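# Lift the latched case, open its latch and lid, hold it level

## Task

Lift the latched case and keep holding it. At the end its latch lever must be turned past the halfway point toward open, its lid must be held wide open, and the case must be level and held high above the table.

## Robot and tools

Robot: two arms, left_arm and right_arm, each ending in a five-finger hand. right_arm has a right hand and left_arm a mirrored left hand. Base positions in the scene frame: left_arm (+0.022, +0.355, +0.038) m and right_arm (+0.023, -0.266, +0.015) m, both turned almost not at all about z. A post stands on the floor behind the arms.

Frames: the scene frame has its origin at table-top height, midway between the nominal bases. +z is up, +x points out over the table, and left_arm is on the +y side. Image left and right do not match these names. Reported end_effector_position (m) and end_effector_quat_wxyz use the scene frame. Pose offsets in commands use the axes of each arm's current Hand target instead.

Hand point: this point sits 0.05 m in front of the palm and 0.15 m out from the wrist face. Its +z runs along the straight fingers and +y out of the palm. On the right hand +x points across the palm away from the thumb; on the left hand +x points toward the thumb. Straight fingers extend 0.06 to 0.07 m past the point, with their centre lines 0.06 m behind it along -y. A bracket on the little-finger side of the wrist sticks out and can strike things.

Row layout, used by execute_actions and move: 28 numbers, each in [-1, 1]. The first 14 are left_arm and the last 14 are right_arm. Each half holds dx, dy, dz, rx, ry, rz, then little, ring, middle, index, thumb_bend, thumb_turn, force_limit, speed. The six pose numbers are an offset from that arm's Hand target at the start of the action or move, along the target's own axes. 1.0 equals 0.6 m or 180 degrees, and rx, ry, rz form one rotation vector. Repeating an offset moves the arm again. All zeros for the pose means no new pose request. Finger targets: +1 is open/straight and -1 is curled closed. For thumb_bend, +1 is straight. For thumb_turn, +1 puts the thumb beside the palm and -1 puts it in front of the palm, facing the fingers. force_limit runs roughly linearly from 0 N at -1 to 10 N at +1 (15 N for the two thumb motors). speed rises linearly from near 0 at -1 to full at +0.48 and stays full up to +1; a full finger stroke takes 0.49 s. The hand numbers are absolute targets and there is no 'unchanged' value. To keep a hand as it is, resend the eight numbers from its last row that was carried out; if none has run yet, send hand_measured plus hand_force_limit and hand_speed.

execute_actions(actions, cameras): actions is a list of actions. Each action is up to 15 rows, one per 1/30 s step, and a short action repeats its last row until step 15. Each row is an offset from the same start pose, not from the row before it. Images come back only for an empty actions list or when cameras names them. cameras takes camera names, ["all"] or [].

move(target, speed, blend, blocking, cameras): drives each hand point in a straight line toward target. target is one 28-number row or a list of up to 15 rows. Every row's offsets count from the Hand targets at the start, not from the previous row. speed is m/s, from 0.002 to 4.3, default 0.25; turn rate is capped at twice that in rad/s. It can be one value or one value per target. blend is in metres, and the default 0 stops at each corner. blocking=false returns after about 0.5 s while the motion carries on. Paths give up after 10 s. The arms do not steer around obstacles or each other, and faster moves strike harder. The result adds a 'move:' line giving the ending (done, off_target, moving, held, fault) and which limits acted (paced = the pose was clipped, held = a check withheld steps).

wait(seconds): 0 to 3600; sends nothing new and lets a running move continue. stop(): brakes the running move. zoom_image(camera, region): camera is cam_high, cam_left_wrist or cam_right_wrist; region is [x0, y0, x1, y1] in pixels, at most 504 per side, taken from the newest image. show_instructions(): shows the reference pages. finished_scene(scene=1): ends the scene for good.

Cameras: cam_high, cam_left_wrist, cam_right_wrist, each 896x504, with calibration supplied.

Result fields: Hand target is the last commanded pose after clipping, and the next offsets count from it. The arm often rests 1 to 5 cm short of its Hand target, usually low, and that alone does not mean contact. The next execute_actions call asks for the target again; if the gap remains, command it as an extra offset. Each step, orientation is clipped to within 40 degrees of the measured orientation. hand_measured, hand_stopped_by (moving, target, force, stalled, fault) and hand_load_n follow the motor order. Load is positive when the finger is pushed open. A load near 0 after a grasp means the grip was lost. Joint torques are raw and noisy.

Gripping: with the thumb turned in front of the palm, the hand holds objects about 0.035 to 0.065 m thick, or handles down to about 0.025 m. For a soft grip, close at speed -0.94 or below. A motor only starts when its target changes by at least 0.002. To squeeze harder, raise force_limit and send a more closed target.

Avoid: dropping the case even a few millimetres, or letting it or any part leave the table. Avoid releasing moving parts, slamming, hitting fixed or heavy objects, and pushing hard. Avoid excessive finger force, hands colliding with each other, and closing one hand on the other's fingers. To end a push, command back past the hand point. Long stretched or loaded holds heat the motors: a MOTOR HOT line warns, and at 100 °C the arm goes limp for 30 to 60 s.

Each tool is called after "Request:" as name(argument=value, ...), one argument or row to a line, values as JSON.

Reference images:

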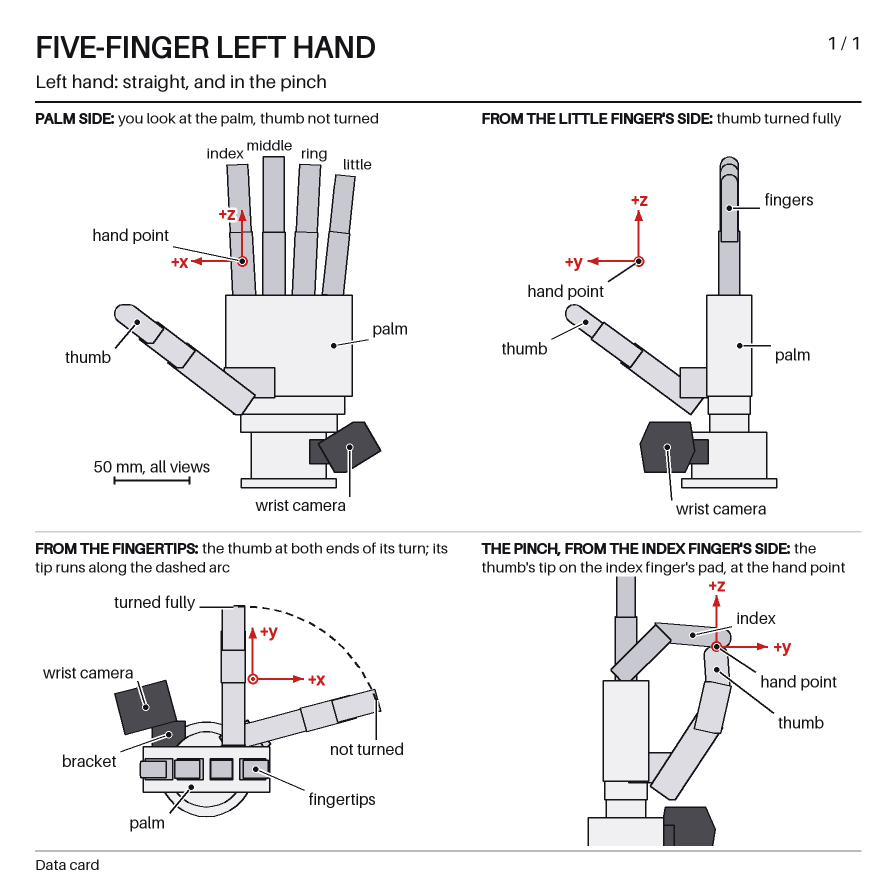

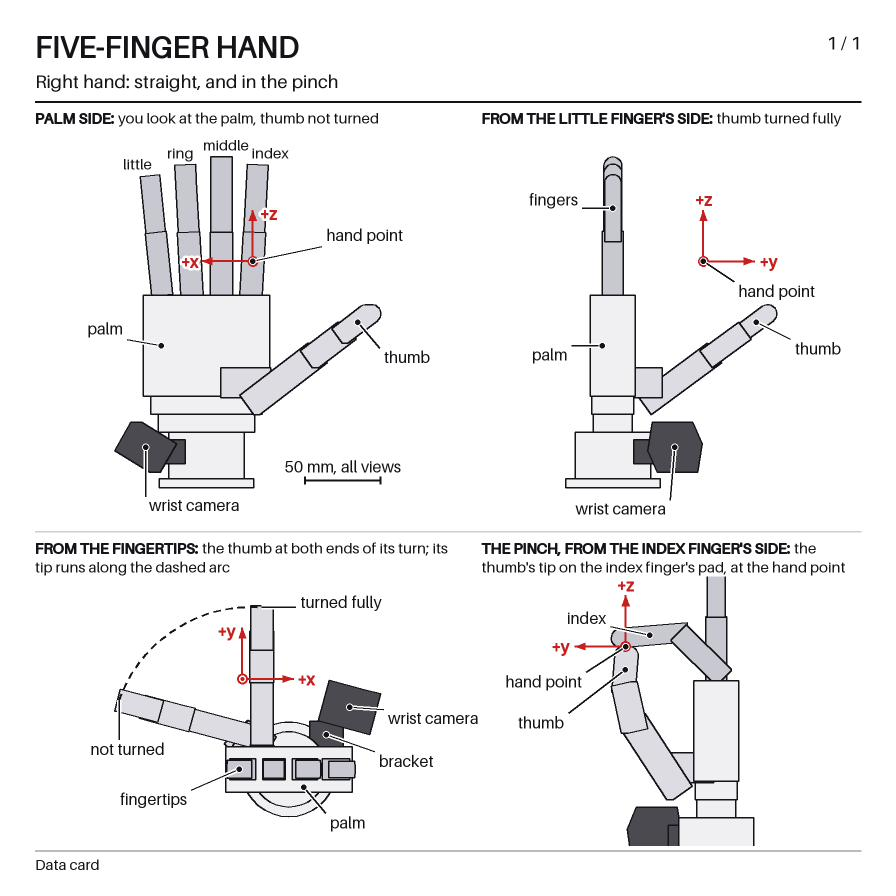

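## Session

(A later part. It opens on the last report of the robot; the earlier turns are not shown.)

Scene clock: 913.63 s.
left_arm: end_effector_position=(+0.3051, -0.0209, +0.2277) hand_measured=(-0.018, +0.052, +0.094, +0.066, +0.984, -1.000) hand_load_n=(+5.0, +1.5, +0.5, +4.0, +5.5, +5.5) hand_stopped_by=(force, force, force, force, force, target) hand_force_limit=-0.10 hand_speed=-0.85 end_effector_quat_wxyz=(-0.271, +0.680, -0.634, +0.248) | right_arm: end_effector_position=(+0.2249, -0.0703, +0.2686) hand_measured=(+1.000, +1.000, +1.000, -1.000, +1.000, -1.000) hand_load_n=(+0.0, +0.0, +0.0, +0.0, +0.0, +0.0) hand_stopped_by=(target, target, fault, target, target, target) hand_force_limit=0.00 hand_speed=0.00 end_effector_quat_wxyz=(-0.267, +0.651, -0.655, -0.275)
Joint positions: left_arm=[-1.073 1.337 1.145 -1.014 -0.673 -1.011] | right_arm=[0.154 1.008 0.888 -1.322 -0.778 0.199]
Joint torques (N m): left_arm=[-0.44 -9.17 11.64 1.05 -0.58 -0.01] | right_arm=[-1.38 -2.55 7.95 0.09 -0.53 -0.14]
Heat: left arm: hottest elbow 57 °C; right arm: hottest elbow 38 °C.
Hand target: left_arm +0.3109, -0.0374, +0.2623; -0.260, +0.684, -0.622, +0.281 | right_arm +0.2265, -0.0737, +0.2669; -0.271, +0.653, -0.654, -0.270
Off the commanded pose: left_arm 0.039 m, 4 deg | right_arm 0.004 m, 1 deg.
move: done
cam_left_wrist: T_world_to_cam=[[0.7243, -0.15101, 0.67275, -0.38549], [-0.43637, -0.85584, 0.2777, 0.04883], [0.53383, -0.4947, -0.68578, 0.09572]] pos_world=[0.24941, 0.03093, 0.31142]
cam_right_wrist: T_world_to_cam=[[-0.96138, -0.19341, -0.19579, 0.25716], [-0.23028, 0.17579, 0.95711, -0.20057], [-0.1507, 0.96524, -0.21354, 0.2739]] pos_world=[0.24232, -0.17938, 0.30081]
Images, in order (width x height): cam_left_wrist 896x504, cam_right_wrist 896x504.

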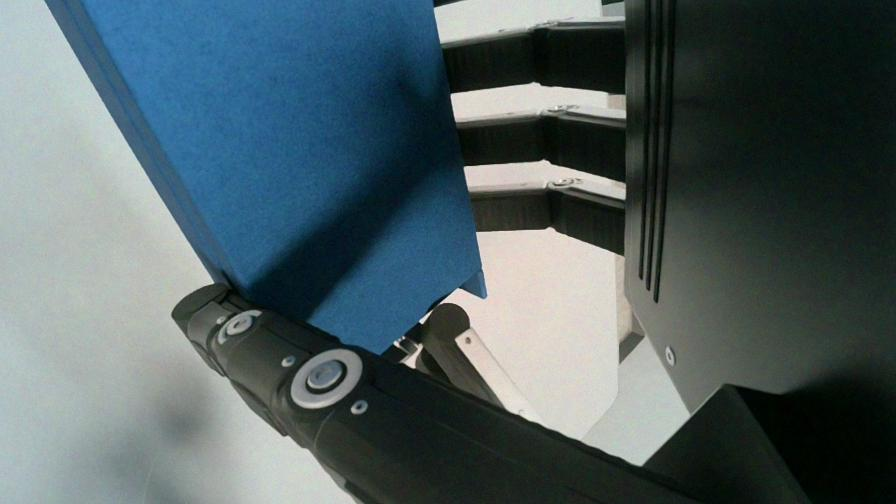

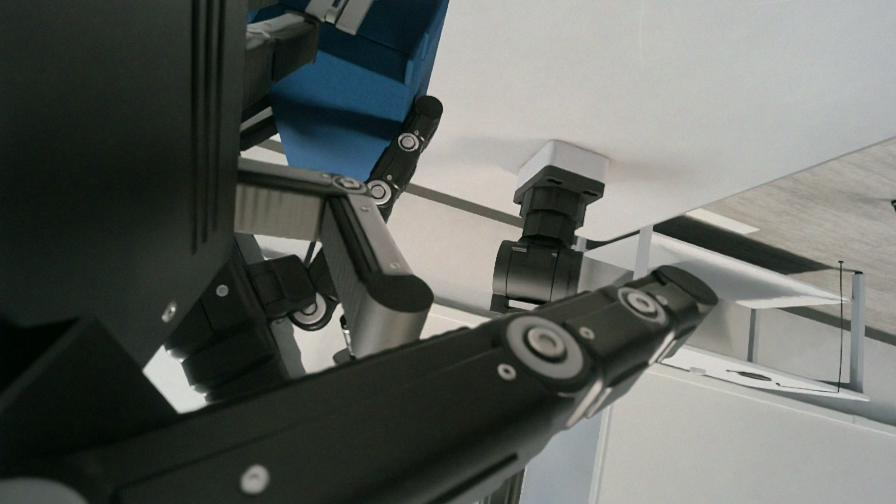

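Request:
move(
  target=[0,0,0,0,0,0,-0.5,-0.5,-0.5,-0.5,0.6,-1,-0.1,-0.85,-0.025,0,-0.01,0,0,0,1,1,1,-1,1,-1,0,0],
  speed=0.04,
  cameras=[],
)

Request:
move(
  target=[0,0,0,0,0,0,-0.6,-0.6,-0.6,-0.6,0.4,-1,0.5,-0.9,0,0,0,0,0,0,1,1,1,-1,1,-1,0,0],
  speed=0.04,
  cameras=["cam_left_wrist","cam_right_wrist"],
)

Scene clock: 921.03 s.
left_arm: end_effector_position=(+0.3051, -0.0209, +0.2277) hand_measured=(-0.018, +0.052, +0.094, +0.066, +0.984, -1.000) hand_load_n=(+5.0, +1.5, +0.0, +4.5, +5.5, +5.5) hand_stopped_by=(force, force, force, force, force, target) hand_force_limit=-0.10 hand_speed=-0.85 end_effector_quat_wxyz=(-0.271, +0.680, -0.634, +0.248) | right_arm: end_effector_position=(+0.2246, -0.0703, +0.2689) hand_measured=(+1.000, +1.000, +1.000, -1.000, +1.000, -1.000) hand_load_n=(+0.0, +0.0, +0.0, +0.0, +0.0, +0.0) hand_stopped_by=(target, target, fault, target, target, target) hand_force_limit=0.00 hand_speed=0.00 end_effector_quat_wxyz=(-0.266, +0.651, -0.656, -0.275)
Joint positions: left_arm=[-1.073 1.337 1.145 -1.014 -0.673 -1.011] | right_arm=[0.154 1.007 0.888 -1.324 -0.778 0.202]
Joint torques (N m): left_arm=[-0.44 -9.17 11.69 0.99 -0.59 -0.02] | right_arm=[0.62 -3.19 10.63 -0.46 -0.42 0.18]
Heat: left arm: hottest elbow 57 °C; right arm: hottest elbow 39 °C.
Hand target: left_arm +0.3110, -0.0373, +0.2623; -0.260, +0.684, -0.622, +0.281 | right_arm +0.2264, -0.0673, +0.2818; -0.271, +0.653, -0.654, -0.270
Off the commanded pose: left_arm 0.039 m, 4 deg | right_arm 0.013 m, 1 deg.
move: off_target (right_arm)

Scene clock: 921.53 s.
left_arm: end_effector_position=(+0.3051, -0.0209, +0.2277) hand_measured=(-0.052, +0.000, +0.052, +0.040, +0.974, -1.000) hand_load_n=(+5.5, +9.5, +8.0, +6.0, +11.0, +12.5) hand_stopped_by=(force, force, force, force, force, target) hand_force_limit=0.50 hand_speed=-0.90 end_effector_quat_wxyz=(-0.271, +0.680, -0.634, +0.248) | right_arm: end_effector_position=(+0.2244, -0.0703, +0.2690) hand_measured=(+1.000, +1.000, +1.000, -1.000, +1.000, -1.000) hand_load_n=(+0.0, +0.0, +0.0, +0.0, +0.0, +0.0) hand_stopped_by=(target, target, fault, target, target, target) hand_force_limit=0.00 hand_speed=0.00 end_effector_quat_wxyz=(-0.266, +0.650, -0.656, -0.276)
Joint positions: left_arm=[-1.073 1.337 1.145 -1.014 -0.673 -1.011] | right_arm=[0.154 1.007 0.888 -1.325 -0.778 0.202]
Joint torques (N m): left_arm=[-0.62 -9.41 11.7 1.1 -0.57 -0.01] | right_arm=[0.56 -2.9 10.65 -0.44 -0.43 0.15]
Heat: left arm: hottest elbow 57 °C; right arm: hottest elbow 39 °C.
Hand target: left_arm +0.3110, -0.0373, +0.2623; -0.260, +0.684, -0.622, +0.281 | right_arm +0.2264, -0.0673, +0.2818; -0.271, +0.653, -0.654, -0.270
Off the commanded pose: left_arm 0.039 m, 4 deg | right_arm 0.013 m, 1 deg.
move: done
cam_left_wrist: T_world_to_cam=[[0.7243, -0.15101, 0.67275, -0.38549], [-0.43637, -0.85584, 0.2777, 0.04883], [0.53383, -0.4947, -0.68578, 0.09572]] pos_world=[0.24941, 0.03093, 0.31142]
cam_right_wrist: T_world_to_cam=[[-0.96242, -0.1916, -0.19243, 0.25612], [-0.22665, 0.17647, 0.95786, -0.202], [-0.14956, 0.96548, -0.21326, 0.27355]] pos_world=[0.24163, -0.17939, 0.30111]

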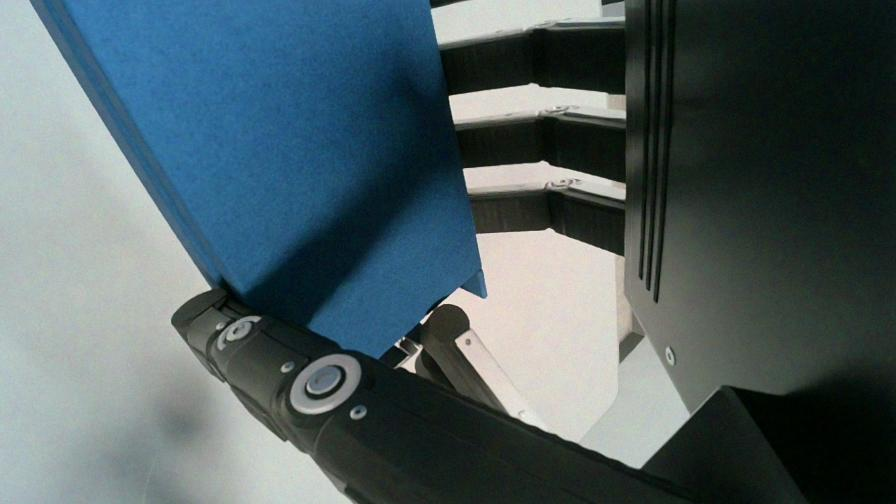

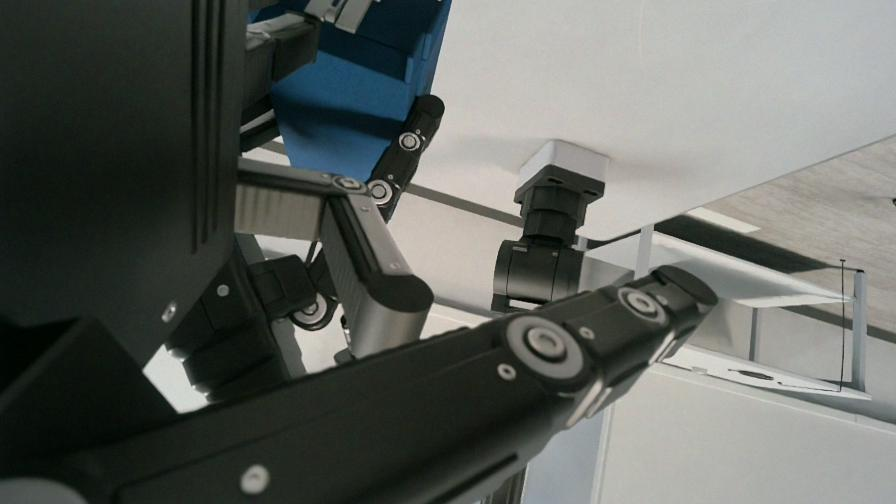

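Request:
move(
  target=[0,0,0,0,0,0,-0.6,-0.6,-0.6,-0.6,0.4,-1,0.5,-0.9,-0.01,0,-0.035,0,0,0,1,1,1,-1,1,-1,0,0],
  speed=0.04,
  cameras=["cam_left_wrist","cam_right_wrist"],
)

Request:
zoom_image(
  camera="cam_left_wrist",
  region=[370, 250, 630, 450],
)

Request:
zoom_image(
  camera="cam_right_wrist",
  region=[230, 0, 490, 150],
)

Scene clock: 925.83 s.
left_arm: end_effector_position=(+0.3042, -0.0215, +0.2276) hand_measured=(-0.052, +0.000, +0.052, +0.040, +0.974, -1.000) hand_load_n=(+5.5, +9.5, +8.0, +6.0, +11.0, +12.0) hand_stopped_by=(force, force, force, force, force, target) hand_force_limit=0.50 hand_speed=-0.90 end_effector_quat_wxyz=(-0.270, +0.680, -0.635, +0.248) | right_arm: end_effector_position=(+0.2190, -0.0753, +0.2847) hand_measured=(+1.000, +1.000, +1.000, -1.000, +1.000, -1.000) hand_load_n=(+0.0, +0.0, +0.0, +0.0, +0.0, +0.0) hand_stopped_by=(target, target, fault, target, target, target) hand_force_limit=0.00 hand_speed=0.00 end_effector_quat_wxyz=(-0.253, +0.647, -0.660, -0.284)
Joint positions: left_arm=[-1.075 1.337 1.145 -1.014 -0.671 -1.011] | right_arm=[0.139 1.007 0.927 -1.413 -0.777 0.178]
Joint torques (N m): left_arm=[-0.44 -9.23 11.64 1.11 -0.67 -0.03] | right_arm=[-1.38 -3.08 11.48 -0.54 -0.62 -0.1]
Heat: left arm: hottest elbow 57 °C; right arm: hottest elbow 39 °C.
Hand target: left_arm +0.3109, -0.0374, +0.2623; -0.260, +0.684, -0.622, +0.281 | right_arm +0.2264, -0.0779, +0.3009; -0.271, +0.653, -0.654, -0.270
Off the commanded pose: left_arm 0.039 m, 4 deg | right_arm 0.018 m, 3 deg.
move: off_target (right_arm)
cam_left_wrist: T_world_to_cam=[[0.72479, -0.152, 0.67199, -0.3849], [-0.43778, -0.85475, 0.27884, 0.04821], [0.532, -0.49628, -0.68606, 0.09636]] pos_world=[0.24881, 0.03053, 0.31132]
cam_right_wrist: T_world_to_cam=[[-0.96758, -0.19452, -0.16109, 0.245], [-0.19699, 0.1821, 0.96334, -0.22506], [-0.15805, 0.96385, -0.21452, 0.28295]] pos_world=[0.23745, -0.18408, 0.31697]

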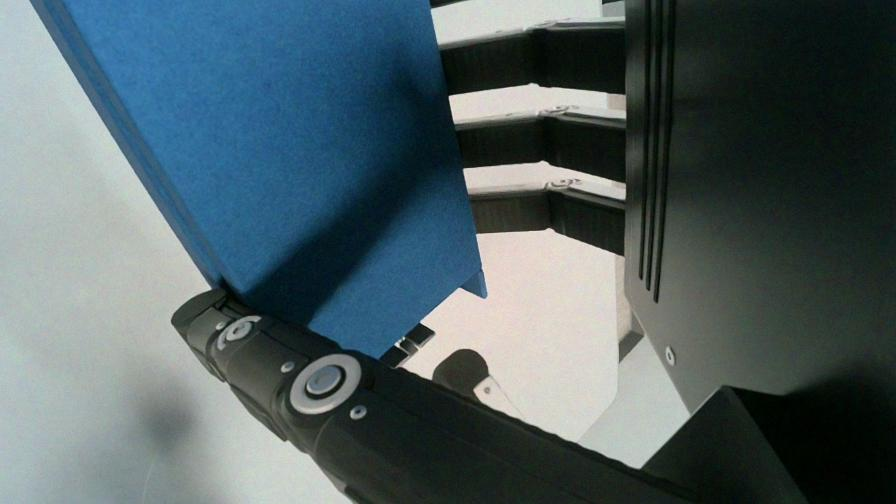

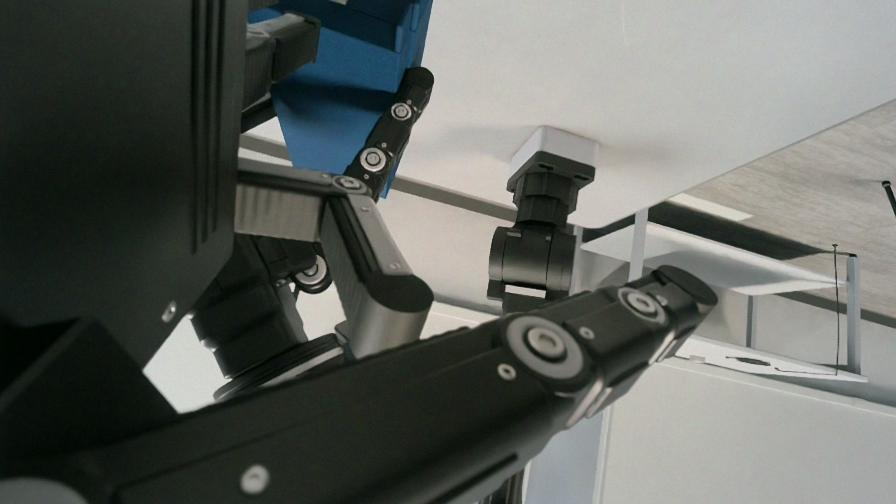

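Scaled by 1.938 from the camera's image (finer frame: 1280x720).

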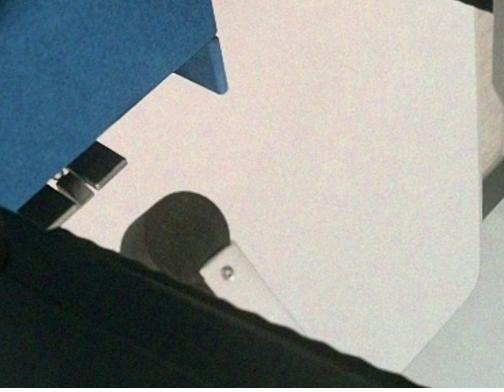

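Scaled by 1.938 from the camera's image (finer frame: 1280x720).

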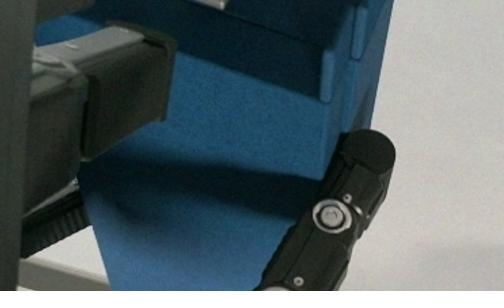

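Request:
move(
  target=[0,0,0,0,0,0,-0.6,-0.6,-0.6,-0.6,0.4,-1,0.5,-0.9,0.0195,0,0.0375,0,0,0,1,1,1,-1,1,-1,0,0],
  speed=0.04,
  cameras=["cam_left_wrist","cam_right_wrist"],
)

Request:
zoom_image(
  camera="cam_left_wrist",
  region=[370, 250, 630, 450],
)

Request:
zoom_image(
  camera="cam_right_wrist",
  region=[230, 0, 490, 150],
)

Scene clock: 958.13 s.
left_arm: end_effector_position=(+0.3042, -0.0215, +0.2276) hand_measured=(-0.052, +0.000, +0.052, +0.040, +0.974, -1.000) hand_load_n=(+5.5, +9.5, +8.0, +6.0, +11.0, +12.0) hand_stopped_by=(force, force, force, force, force, target) hand_force_limit=0.50 hand_speed=-0.90 end_effector_quat_wxyz=(-0.270, +0.680, -0.635, +0.248) | right_arm: end_effector_position=(+0.2256, -0.0736, +0.2752) hand_measured=(+1.000, +1.000, +1.000, -1.000, +1.000, -1.000) hand_load_n=(+0.0, +0.0, +0.0, +0.5, +0.0, -0.5) hand_stopped_by=(target, target, fault, target, target, target) hand_force_limit=0.00 hand_speed=0.00 end_effector_quat_wxyz=(-0.267, +0.651, -0.656, -0.273)
Joint positions: left_arm=[-1.075 1.337 1.145 -1.014 -0.671 -1.011] | right_arm=[0.142 1.007 0.905 -1.35 -0.777 0.186]
Joint torques (N m): left_arm=[-0.5 -9.47 11.63 1.1 -0.67 -0.01] | right_arm=[0.67 -2.84 8.31 0.54 -0.54 0.15]
Heat: left arm: hottest elbow 57 °C; right arm: hottest elbow 41 °C.
Hand target: left_arm +0.3109, -0.0374, +0.2623; -0.260, +0.684, -0.622, +0.281 | right_arm +0.2264, -0.0703, +0.2766; -0.271, +0.653, -0.654, -0.270
Off the commanded pose: left_arm 0.039 m, 4 deg | right_arm 0.004 m, 1 deg.
move: done
cam_left_wrist: T_world_to_cam=[[0.72479, -0.152, 0.67199, -0.3849], [-0.43778, -0.85475, 0.27884, 0.04821], [0.532, -0.49628, -0.68606, 0.09636]] pos_world=[0.24881, 0.03053, 0.31132]
cam_right_wrist: T_world_to_cam=[[-0.9616, -0.1916, -0.19649, 0.25886], [-0.23099, 0.17843, 0.95646, -0.20557], [-0.1482, 0.96512, -0.21584, 0.27858]] pos_world=[0.24272, -0.18258, 0.30761]

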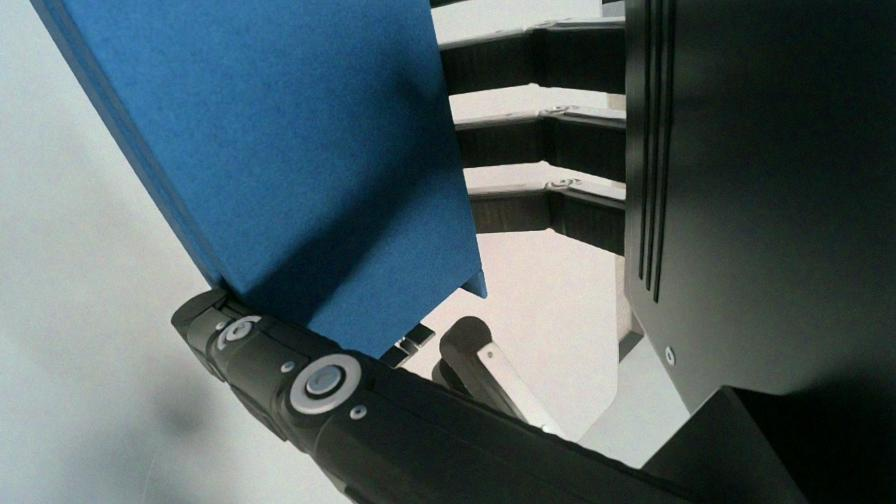

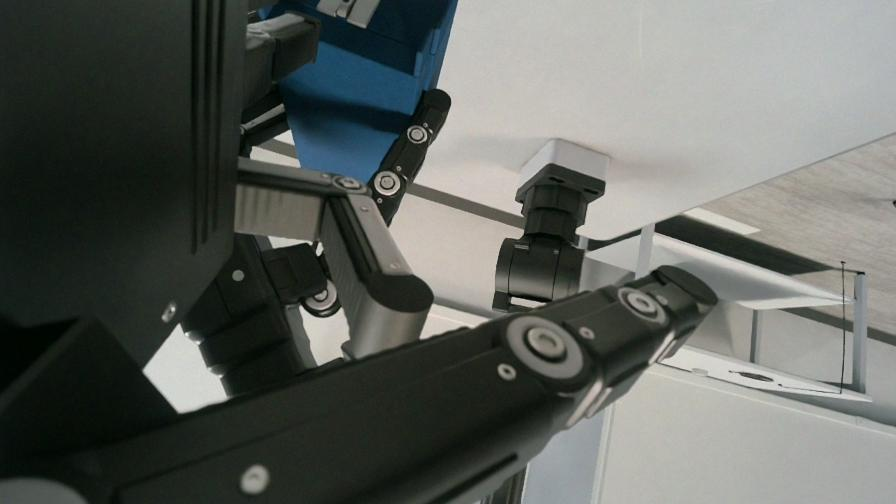

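Scaled by 1.938 from the camera's image (finer frame: 1280x720).

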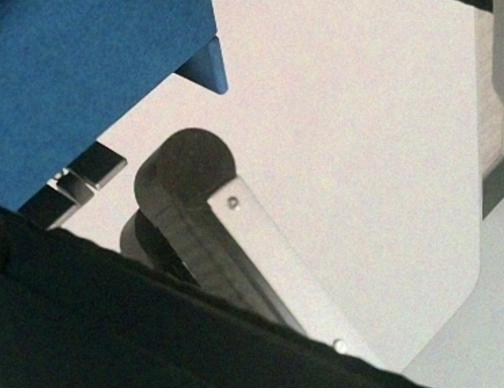

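Scaled by 1.938 from the camera's image (finer frame: 1280x720).

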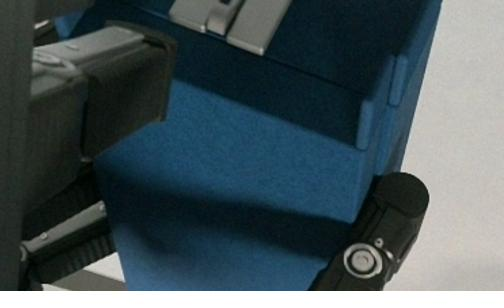

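Request:
execute_actions(
  actions=[],
)

Request:
zoom_image(
  camera="cam_left_wrist",
  region=[370, 250, 630, 450],
)

Request:
zoom_image(
  camera="cam_right_wrist",
  region=[230, 0, 490, 150],
)

Scene clock: 985.70 s.
left_arm: end_effector_position=(+0.3042, -0.0215, +0.2276) hand_measured=(-0.052, +0.000, +0.052, +0.040, +0.974, -1.000) hand_load_n=(+5.5, +9.5, +8.0, +6.0, +10.5, +12.0) hand_stopped_by=(force, force, force, force, force, target) hand_force_limit=0.50 hand_speed=-0.90 end_effector_quat_wxyz=(-0.270, +0.680, -0.635, +0.248) | right_arm: end_effector_position=(+0.2256, -0.0736, +0.2752) hand_measured=(+1.000, +1.000, +1.000, -1.000, +1.000, -1.000) hand_load_n=(+0.0, +0.0, +0.0, +0.0, +0.0, +0.0) hand_stopped_by=(target, target, fault, target, target, target) hand_force_limit=0.00 hand_speed=0.00 end_effector_quat_wxyz=(-0.267, +0.651, -0.656, -0.273)
Joint positions: left_arm=[-1.075 1.337 1.145 -1.014 -0.671 -1.011] | right_arm=[0.142 1.007 0.905 -1.35 -0.777 0.186]
Joint velocities: within noise
Joint torques (N m): left_arm=[-0.21 -9.29 11.69 1.17 -0.66 -0.02] | right_arm=[0.5 -2.73 8.32 0.55 -0.54 0.15]
Heat: left arm: hottest elbow 57 °C; right arm: hottest elbow 39 °C.
Hand target: left_arm +0.3109, -0.0374, +0.2623; -0.260, +0.684, -0.622, +0.281 | right_arm +0.2264, -0.0703, +0.2766; -0.271, +0.653, -0.654, -0.270
Off the commanded pose: left_arm 0.039 m, 4 deg | right_arm 0.004 m, 1 deg.
camera_calibration:
cam_left_wrist: T_world_to_cam=[[0.72479, -0.152, 0.67199, -0.3849], [-0.43778, -0.85475, 0.27884, 0.04821], [0.532, -0.49628, -0.68606, 0.09636]] pos_world=[0.24881, 0.03053, 0.31132]
cam_right_wrist: T_world_to_cam=[[-0.96181, -0.19108, -0.19598, 0.25885], [-0.23038, 0.17854, 0.95658, -0.20574], [-0.14779, 0.9652, -0.21574, 0.27847]] pos_world=[0.24272, -0.18259, 0.30761]

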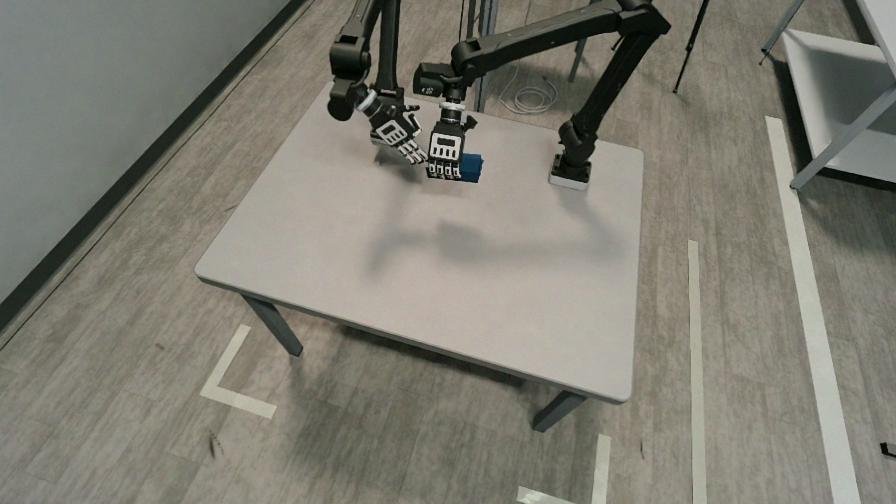

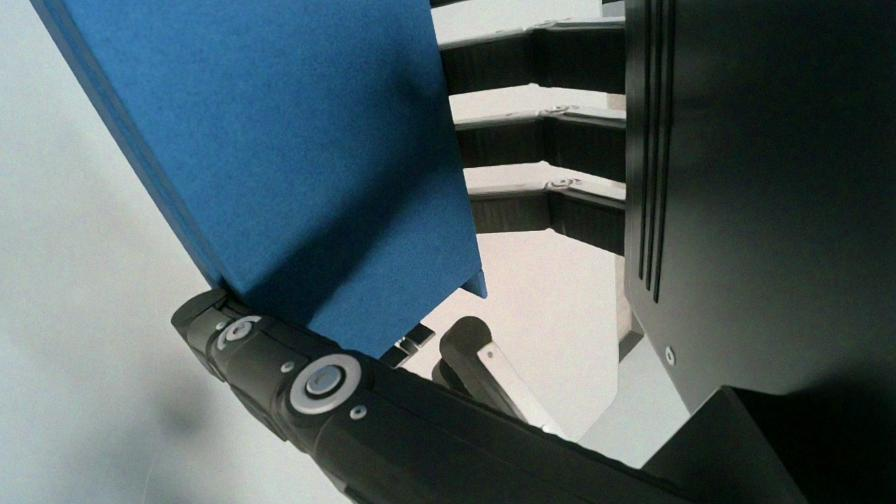

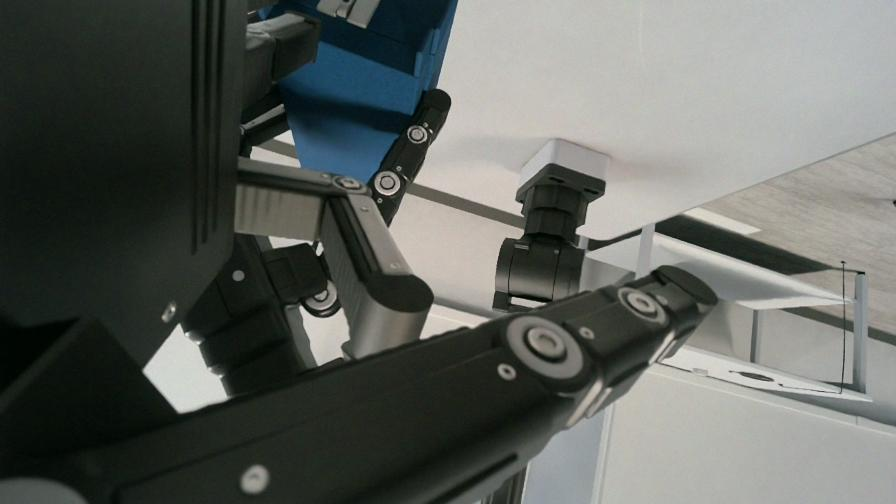

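Scaled by 1.938 from the camera's image (finer frame: 1280x720).

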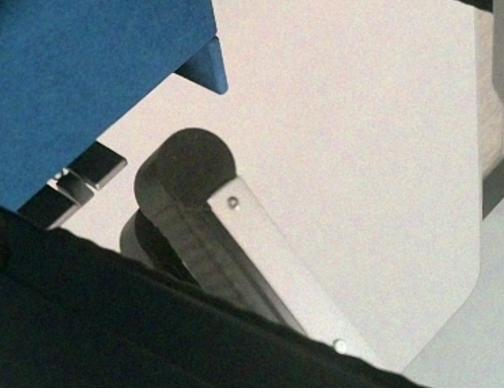

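Scaled by 1.938 from the camera's image (finer frame: 1280x720).

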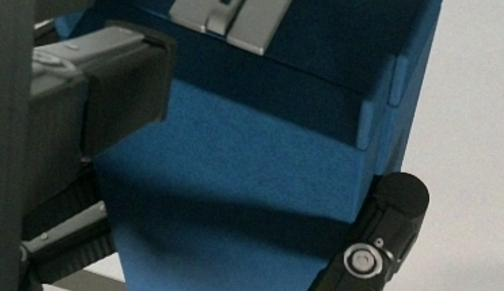

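Request:
move(
  target=[0,0,0,0,0,0,-0.6,-0.6,-0.6,-0.6,0.4,-1,0.5,-0.9, 0.0047,0,0.0094,0,0,0,1,1,1,-1,1,-1,0,0],
  speed=0.02,
  cameras=["cam_left_wrist","cam_right_wrist"],
)

Request:
zoom_image(
  camera="cam_left_wrist",
  region=[370, 250, 630, 450],
)

Request:
zoom_image(
  camera="cam_right_wrist",
  region=[230, 0, 490, 150],
)

Scene clock: 1003.53 s.
left_arm: end_effector_position=(+0.3042, -0.0215, +0.2276) hand_measured=(-0.052, +0.000, +0.052, +0.040, +0.974, -1.000) hand_load_n=(+5.5, +9.5, +8.0, +5.5, +11.0, +12.5) hand_stopped_by=(force, force, force, force, force, target) hand_force_limit=0.50 hand_speed=-0.90 end_effector_quat_wxyz=(-0.270, +0.680, -0.635, +0.248) | right_arm: end_effector_position=(+0.2258, -0.0714, +0.2702) hand_measured=(+1.000, +1.000, +1.000, -1.000, +1.000, -1.000) hand_load_n=(+0.0, +0.0, +0.0, +0.0, +0.0, +0.0) hand_stopped_by=(target, target, fault, target, target, target) hand_force_limit=0.00 hand_speed=0.00 end_effector_quat_wxyz=(-0.268, +0.652, -0.655, -0.273)
Joint positions: left_arm=[-1.075 1.337 1.145 -1.014 -0.671 -1.011] | right_arm=[0.15 1.007 0.893 -1.327 -0.776 0.196]
Joint torques (N m): left_arm=[-0.44 -9.41 11.64 1.13 -0.68 -0.02] | right_arm=[0.67 -2.84 8.12 0.51 -0.52 0.12]
Heat: left arm: hottest elbow 58 °C; right arm: hottest elbow 39 °C.
Hand target: left_arm +0.3109, -0.0374, +0.2623; -0.260, +0.684, -0.622, +0.281 | right_arm +0.2264, -0.0682, +0.2707; -0.271, +0.653, -0.654, -0.270
Off the commanded pose: left_arm 0.039 m, 4 deg | right_arm 0.003 m, 0 deg.
move: done
cam_left_wrist: T_world_to_cam=[[0.72479, -0.152, 0.67199, -0.3849], [-0.43778, -0.85475, 0.27884, 0.04821], [0.532, -0.49628, -0.68606, 0.09636]] pos_world=[0.24881, 0.03053, 0.31132]
cam_right_wrist: T_world_to_cam=[[-0.96087, -0.19216, -0.19951, 0.25903], [-0.23401, 0.1777, 0.95586, -0.20038], [-0.14823, 0.96514, -0.21572, 0.27537]] pos_world=[0.24282, -0.18038, 0.30261]

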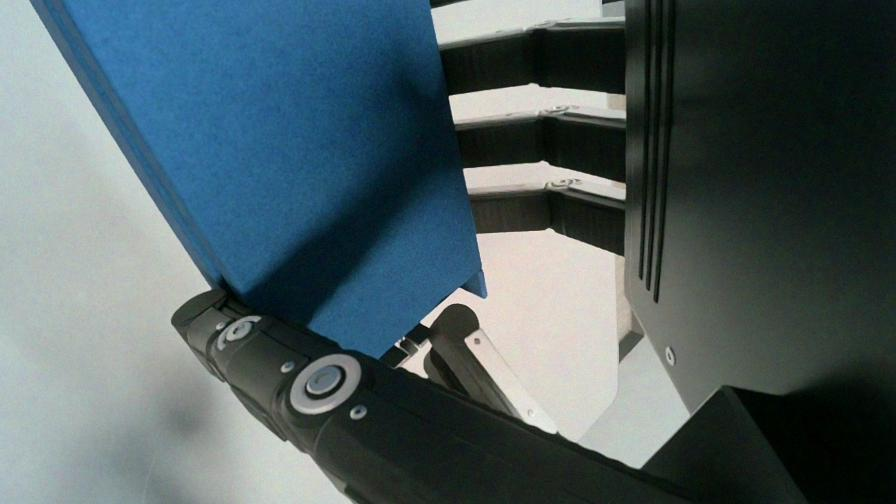

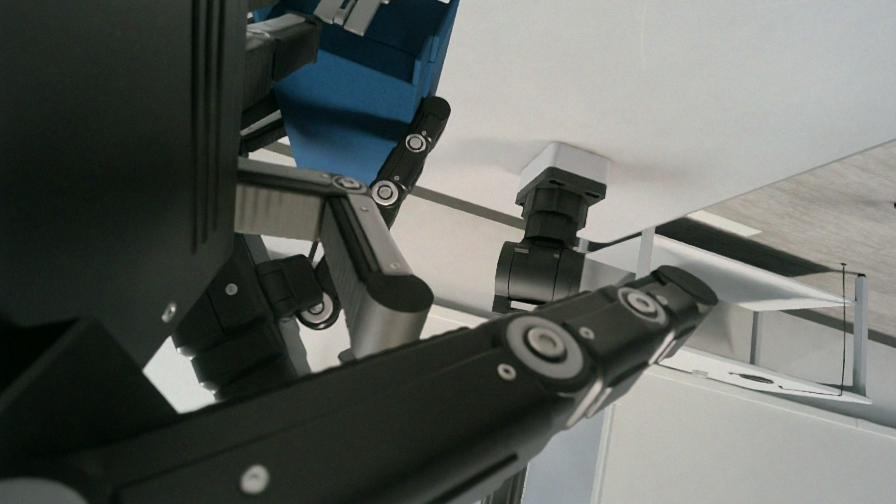

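Scaled by 1.938 from the camera's image (finer frame: 1280x720).

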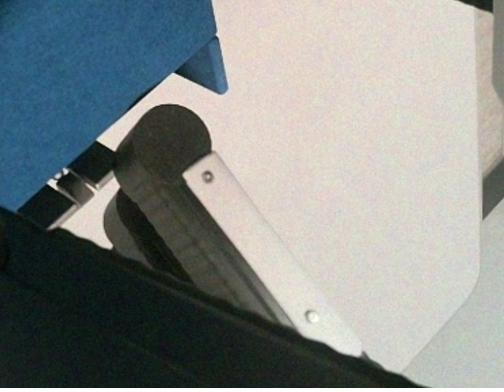

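Scaled by 1.938 from the camera's image (finer frame: 1280x720).

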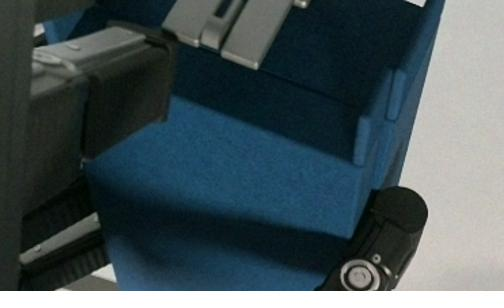

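Request:
move(
  target=[
    [0,0,0,0,0,0,-0.6,-0.6,-0.6,-0.6,0.4,-1,0.5,-0.9, -0.0094,0.0033,0,0,0,0,1,1,1,-1,1,-1,0,0],
    [0,0,0,0,0,0,-0.6,-0.6,-0.6,-0.6,0.4,-1,0.5,-0.9, -0.0035,0.0033,0.0059,0,0,0,1,1,1,-1,1,-1,0,0],
  ],
  speed=0.02,
  cameras=["cam_left_wrist","cam_right_wrist"],
)

Request:
zoom_image(
  camera="cam_left_wrist",
  region=[390, 270, 520, 370],
)

Request:
zoom_image(
  camera="cam_right_wrist",
  region=[230, 0, 490, 150],
)

Scene clock: 1087.60 s.
left_arm: end_effector_position=(+0.3043, -0.0215, +0.2276) hand_measured=(-0.052, +0.000, +0.052, +0.040, +0.974, -1.000) hand_load_n=(+5.5, +9.5, +8.0, +6.0, +10.5, +12.0) hand_stopped_by=(force, force, force, force, force, target) hand_force_limit=0.50 hand_speed=-0.90 end_effector_quat_wxyz=(-0.270, +0.680, -0.635, +0.248) | right_arm: end_effector_position=(+0.2256, -0.0678, +0.2693) hand_measured=(+1.000, +1.000, +1.000, -1.000, +1.000, -1.000) hand_load_n=(+0.0, +0.0, +0.0, +0.0, +0.0, +0.0) hand_stopped_by=(target, target, fault, target, target, target) hand_force_limit=0.00 hand_speed=0.00 end_effector_quat_wxyz=(-0.268, +0.651, -0.656, -0.272)
Joint positions: left_arm=[-1.075 1.337 1.145 -1.014 -0.672 -1.011] | right_arm=[0.163 1.004 0.888 -1.31 -0.772 0.218]
Joint torques (N m): left_arm=[-0.44 -9.11 11.71 1.06 -0.65 -0.01] | right_arm=[0.73 -3.02 7.88 0.54 -0.58 0.16]
Heat: left arm: hottest elbow 59 °C; right arm: hottest elbow 40 °C.
Hand target: left_arm +0.3109, -0.0374, +0.2623; -0.260, +0.684, -0.622, +0.281 | right_arm +0.2244, -0.0643, +0.2696; -0.271, +0.653, -0.654, -0.270
Off the commanded pose: left_arm 0.039 m, 4 deg | right_arm 0.004 m, 1 deg.
move: done
cam_left_wrist: T_world_to_cam=[[0.72457, -0.15204, 0.67222, -0.38498], [-0.43777, -0.85486, 0.27852, 0.04828], [0.5323, -0.49609, -0.68597, 0.09632]] pos_world=[0.24881, 0.03053, 0.31142]
cam_right_wrist: T_world_to_cam=[[-0.96145, -0.18984, -0.19895, 0.25958], [-0.23322, 0.17955, 0.9557, -0.20026], [-0.14571, 0.96526, -0.21691, 0.27145]] pos_world=[0.24242, -0.17679, 0.30191]

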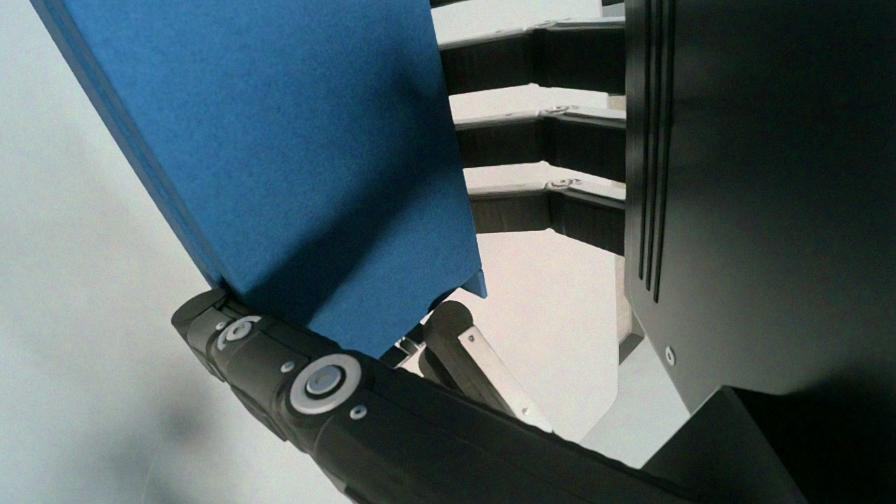

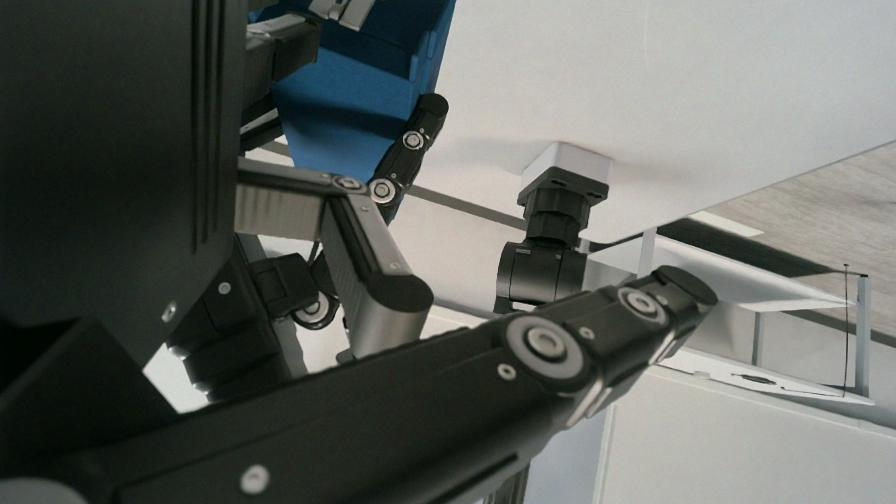

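Scaled by 3.877 from the camera's image (finer frame: 1280x720).

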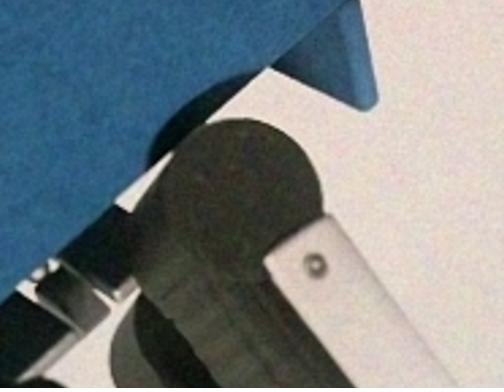

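Scaled by 1.938 from the camera's image (finer frame: 1280x720).

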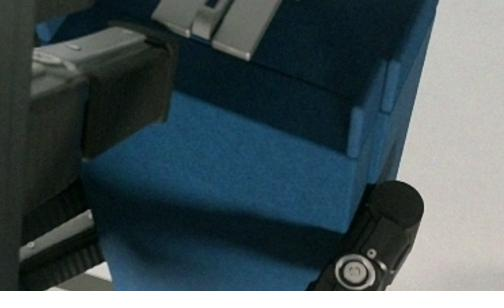

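Request:
move(
  target=[0,0,0,0,0,0,-0.6,-0.6,-0.6,-0.6,0.4,-1,0.5,-0.9, 0.02,0,0,0,0,0,1,1,1,-1,1,-1,0,0],
  speed=0.02,
  cameras=["cam_left_wrist","cam_right_wrist"],
)

Request:
zoom_image(
  camera="cam_left_wrist",
  region=[390, 270, 520, 370],
)

Request:
zoom_image(
  camera="cam_right_wrist",
  region=[230, 0, 490, 150],
)

Scene clock: 1129.23 s.
left_arm: end_effector_position=(+0.3037, -0.0203, +0.2272) hand_measured=(-0.052, +0.000, +0.052, +0.040, +0.974, -1.000) hand_load_n=(+5.0, +9.5, +8.0, +6.5, +11.0, +12.5) hand_stopped_by=(force, force, force, force, force, target) hand_force_limit=0.50 hand_speed=-0.90 end_effector_quat_wxyz=(-0.271, +0.680, -0.636, +0.245) | right_arm: end_effector_position=(+0.2235, -0.0690, +0.2664) hand_measured=(+1.000, +1.000, +1.000, -1.000, +1.000, -1.000) hand_load_n=(+0.0, +0.0, +0.0, +0.0, -0.5, +0.0) hand_stopped_by=(target, target, fault, target, target, target) hand_force_limit=0.00 hand_speed=0.00 end_effector_quat_wxyz=(-0.269, +0.650, -0.654, -0.276)
Joint positions: left_arm=[-1.075 1.337 1.145 -1.019 -0.672 -1.011] | right_arm=[0.157 1.004 0.877 -1.31 -0.782 0.206]
Joint torques (N m): left_arm=[-0.26 -9.52 11.62 1.25 -0.64 0] | right_arm=[-1.32 -2.43 7.32 0.31 -0.32 -0.11]
Heat: left arm: hottest elbow 59 °C; right arm: hottest elbow 38 °C.
Hand target: left_arm +0.3109, -0.0373, +0.2623; -0.260, +0.684, -0.622, +0.281 | right_arm +0.2245, -0.0728, +0.2612; -0.271, +0.653, -0.654, -0.270
Off the commanded pose: left_arm 0.040 m, 5 deg | right_arm 0.007 m, 1 deg.
move: done
cam_left_wrist: T_world_to_cam=[[0.72631, -0.15515, 0.66963, -0.38402], [-0.43703, -0.85617, 0.27565, 0.04957], [0.53054, -0.49285, -0.68965, 0.09834]] pos_world=[0.24841, 0.03133, 0.3113]
cam_right_wrist: T_world_to_cam=[[-0.96149, -0.19181, -0.19682, 0.25603], [-0.23021, 0.17096, 0.95801, -0.19959], [-0.1501, 0.96643, -0.20853, 0.2705]] pos_world=[0.24082, -0.17819, 0.29801]

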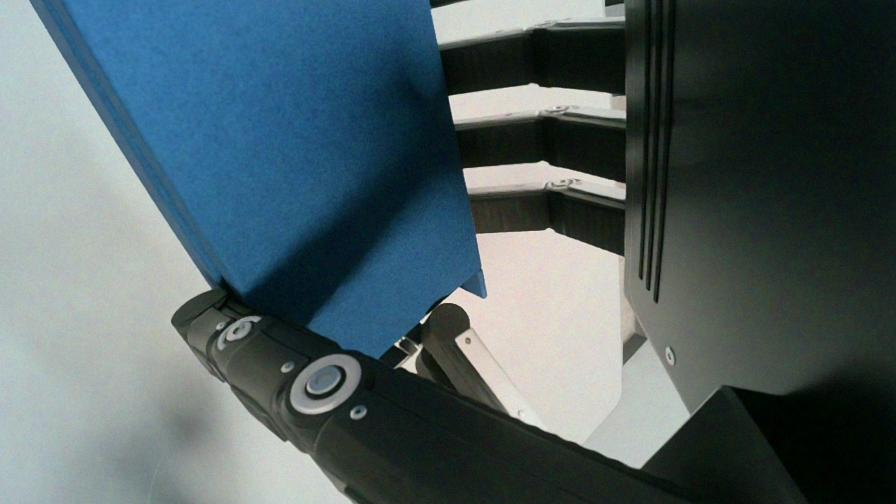

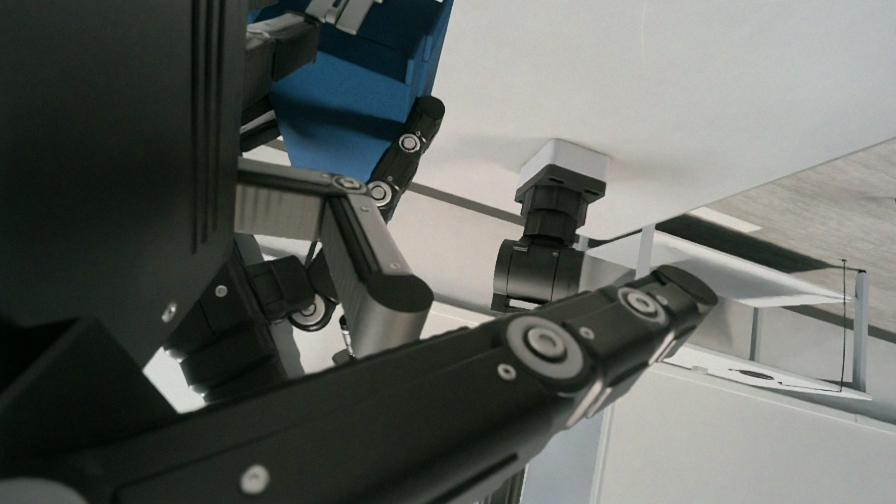

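Scaled by 3.877 from the camera's image (finer frame: 1280x720).

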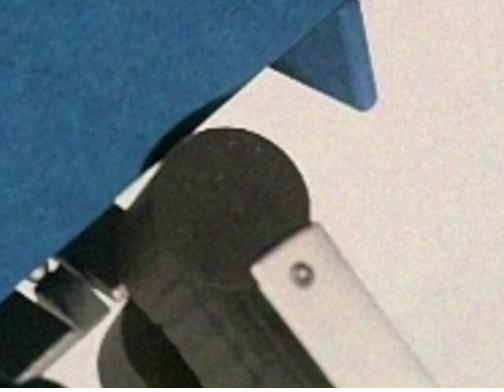

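Scaled by 1.938 from the camera's image (finer frame: 1280x720).

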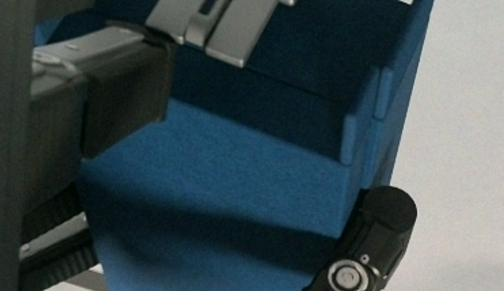

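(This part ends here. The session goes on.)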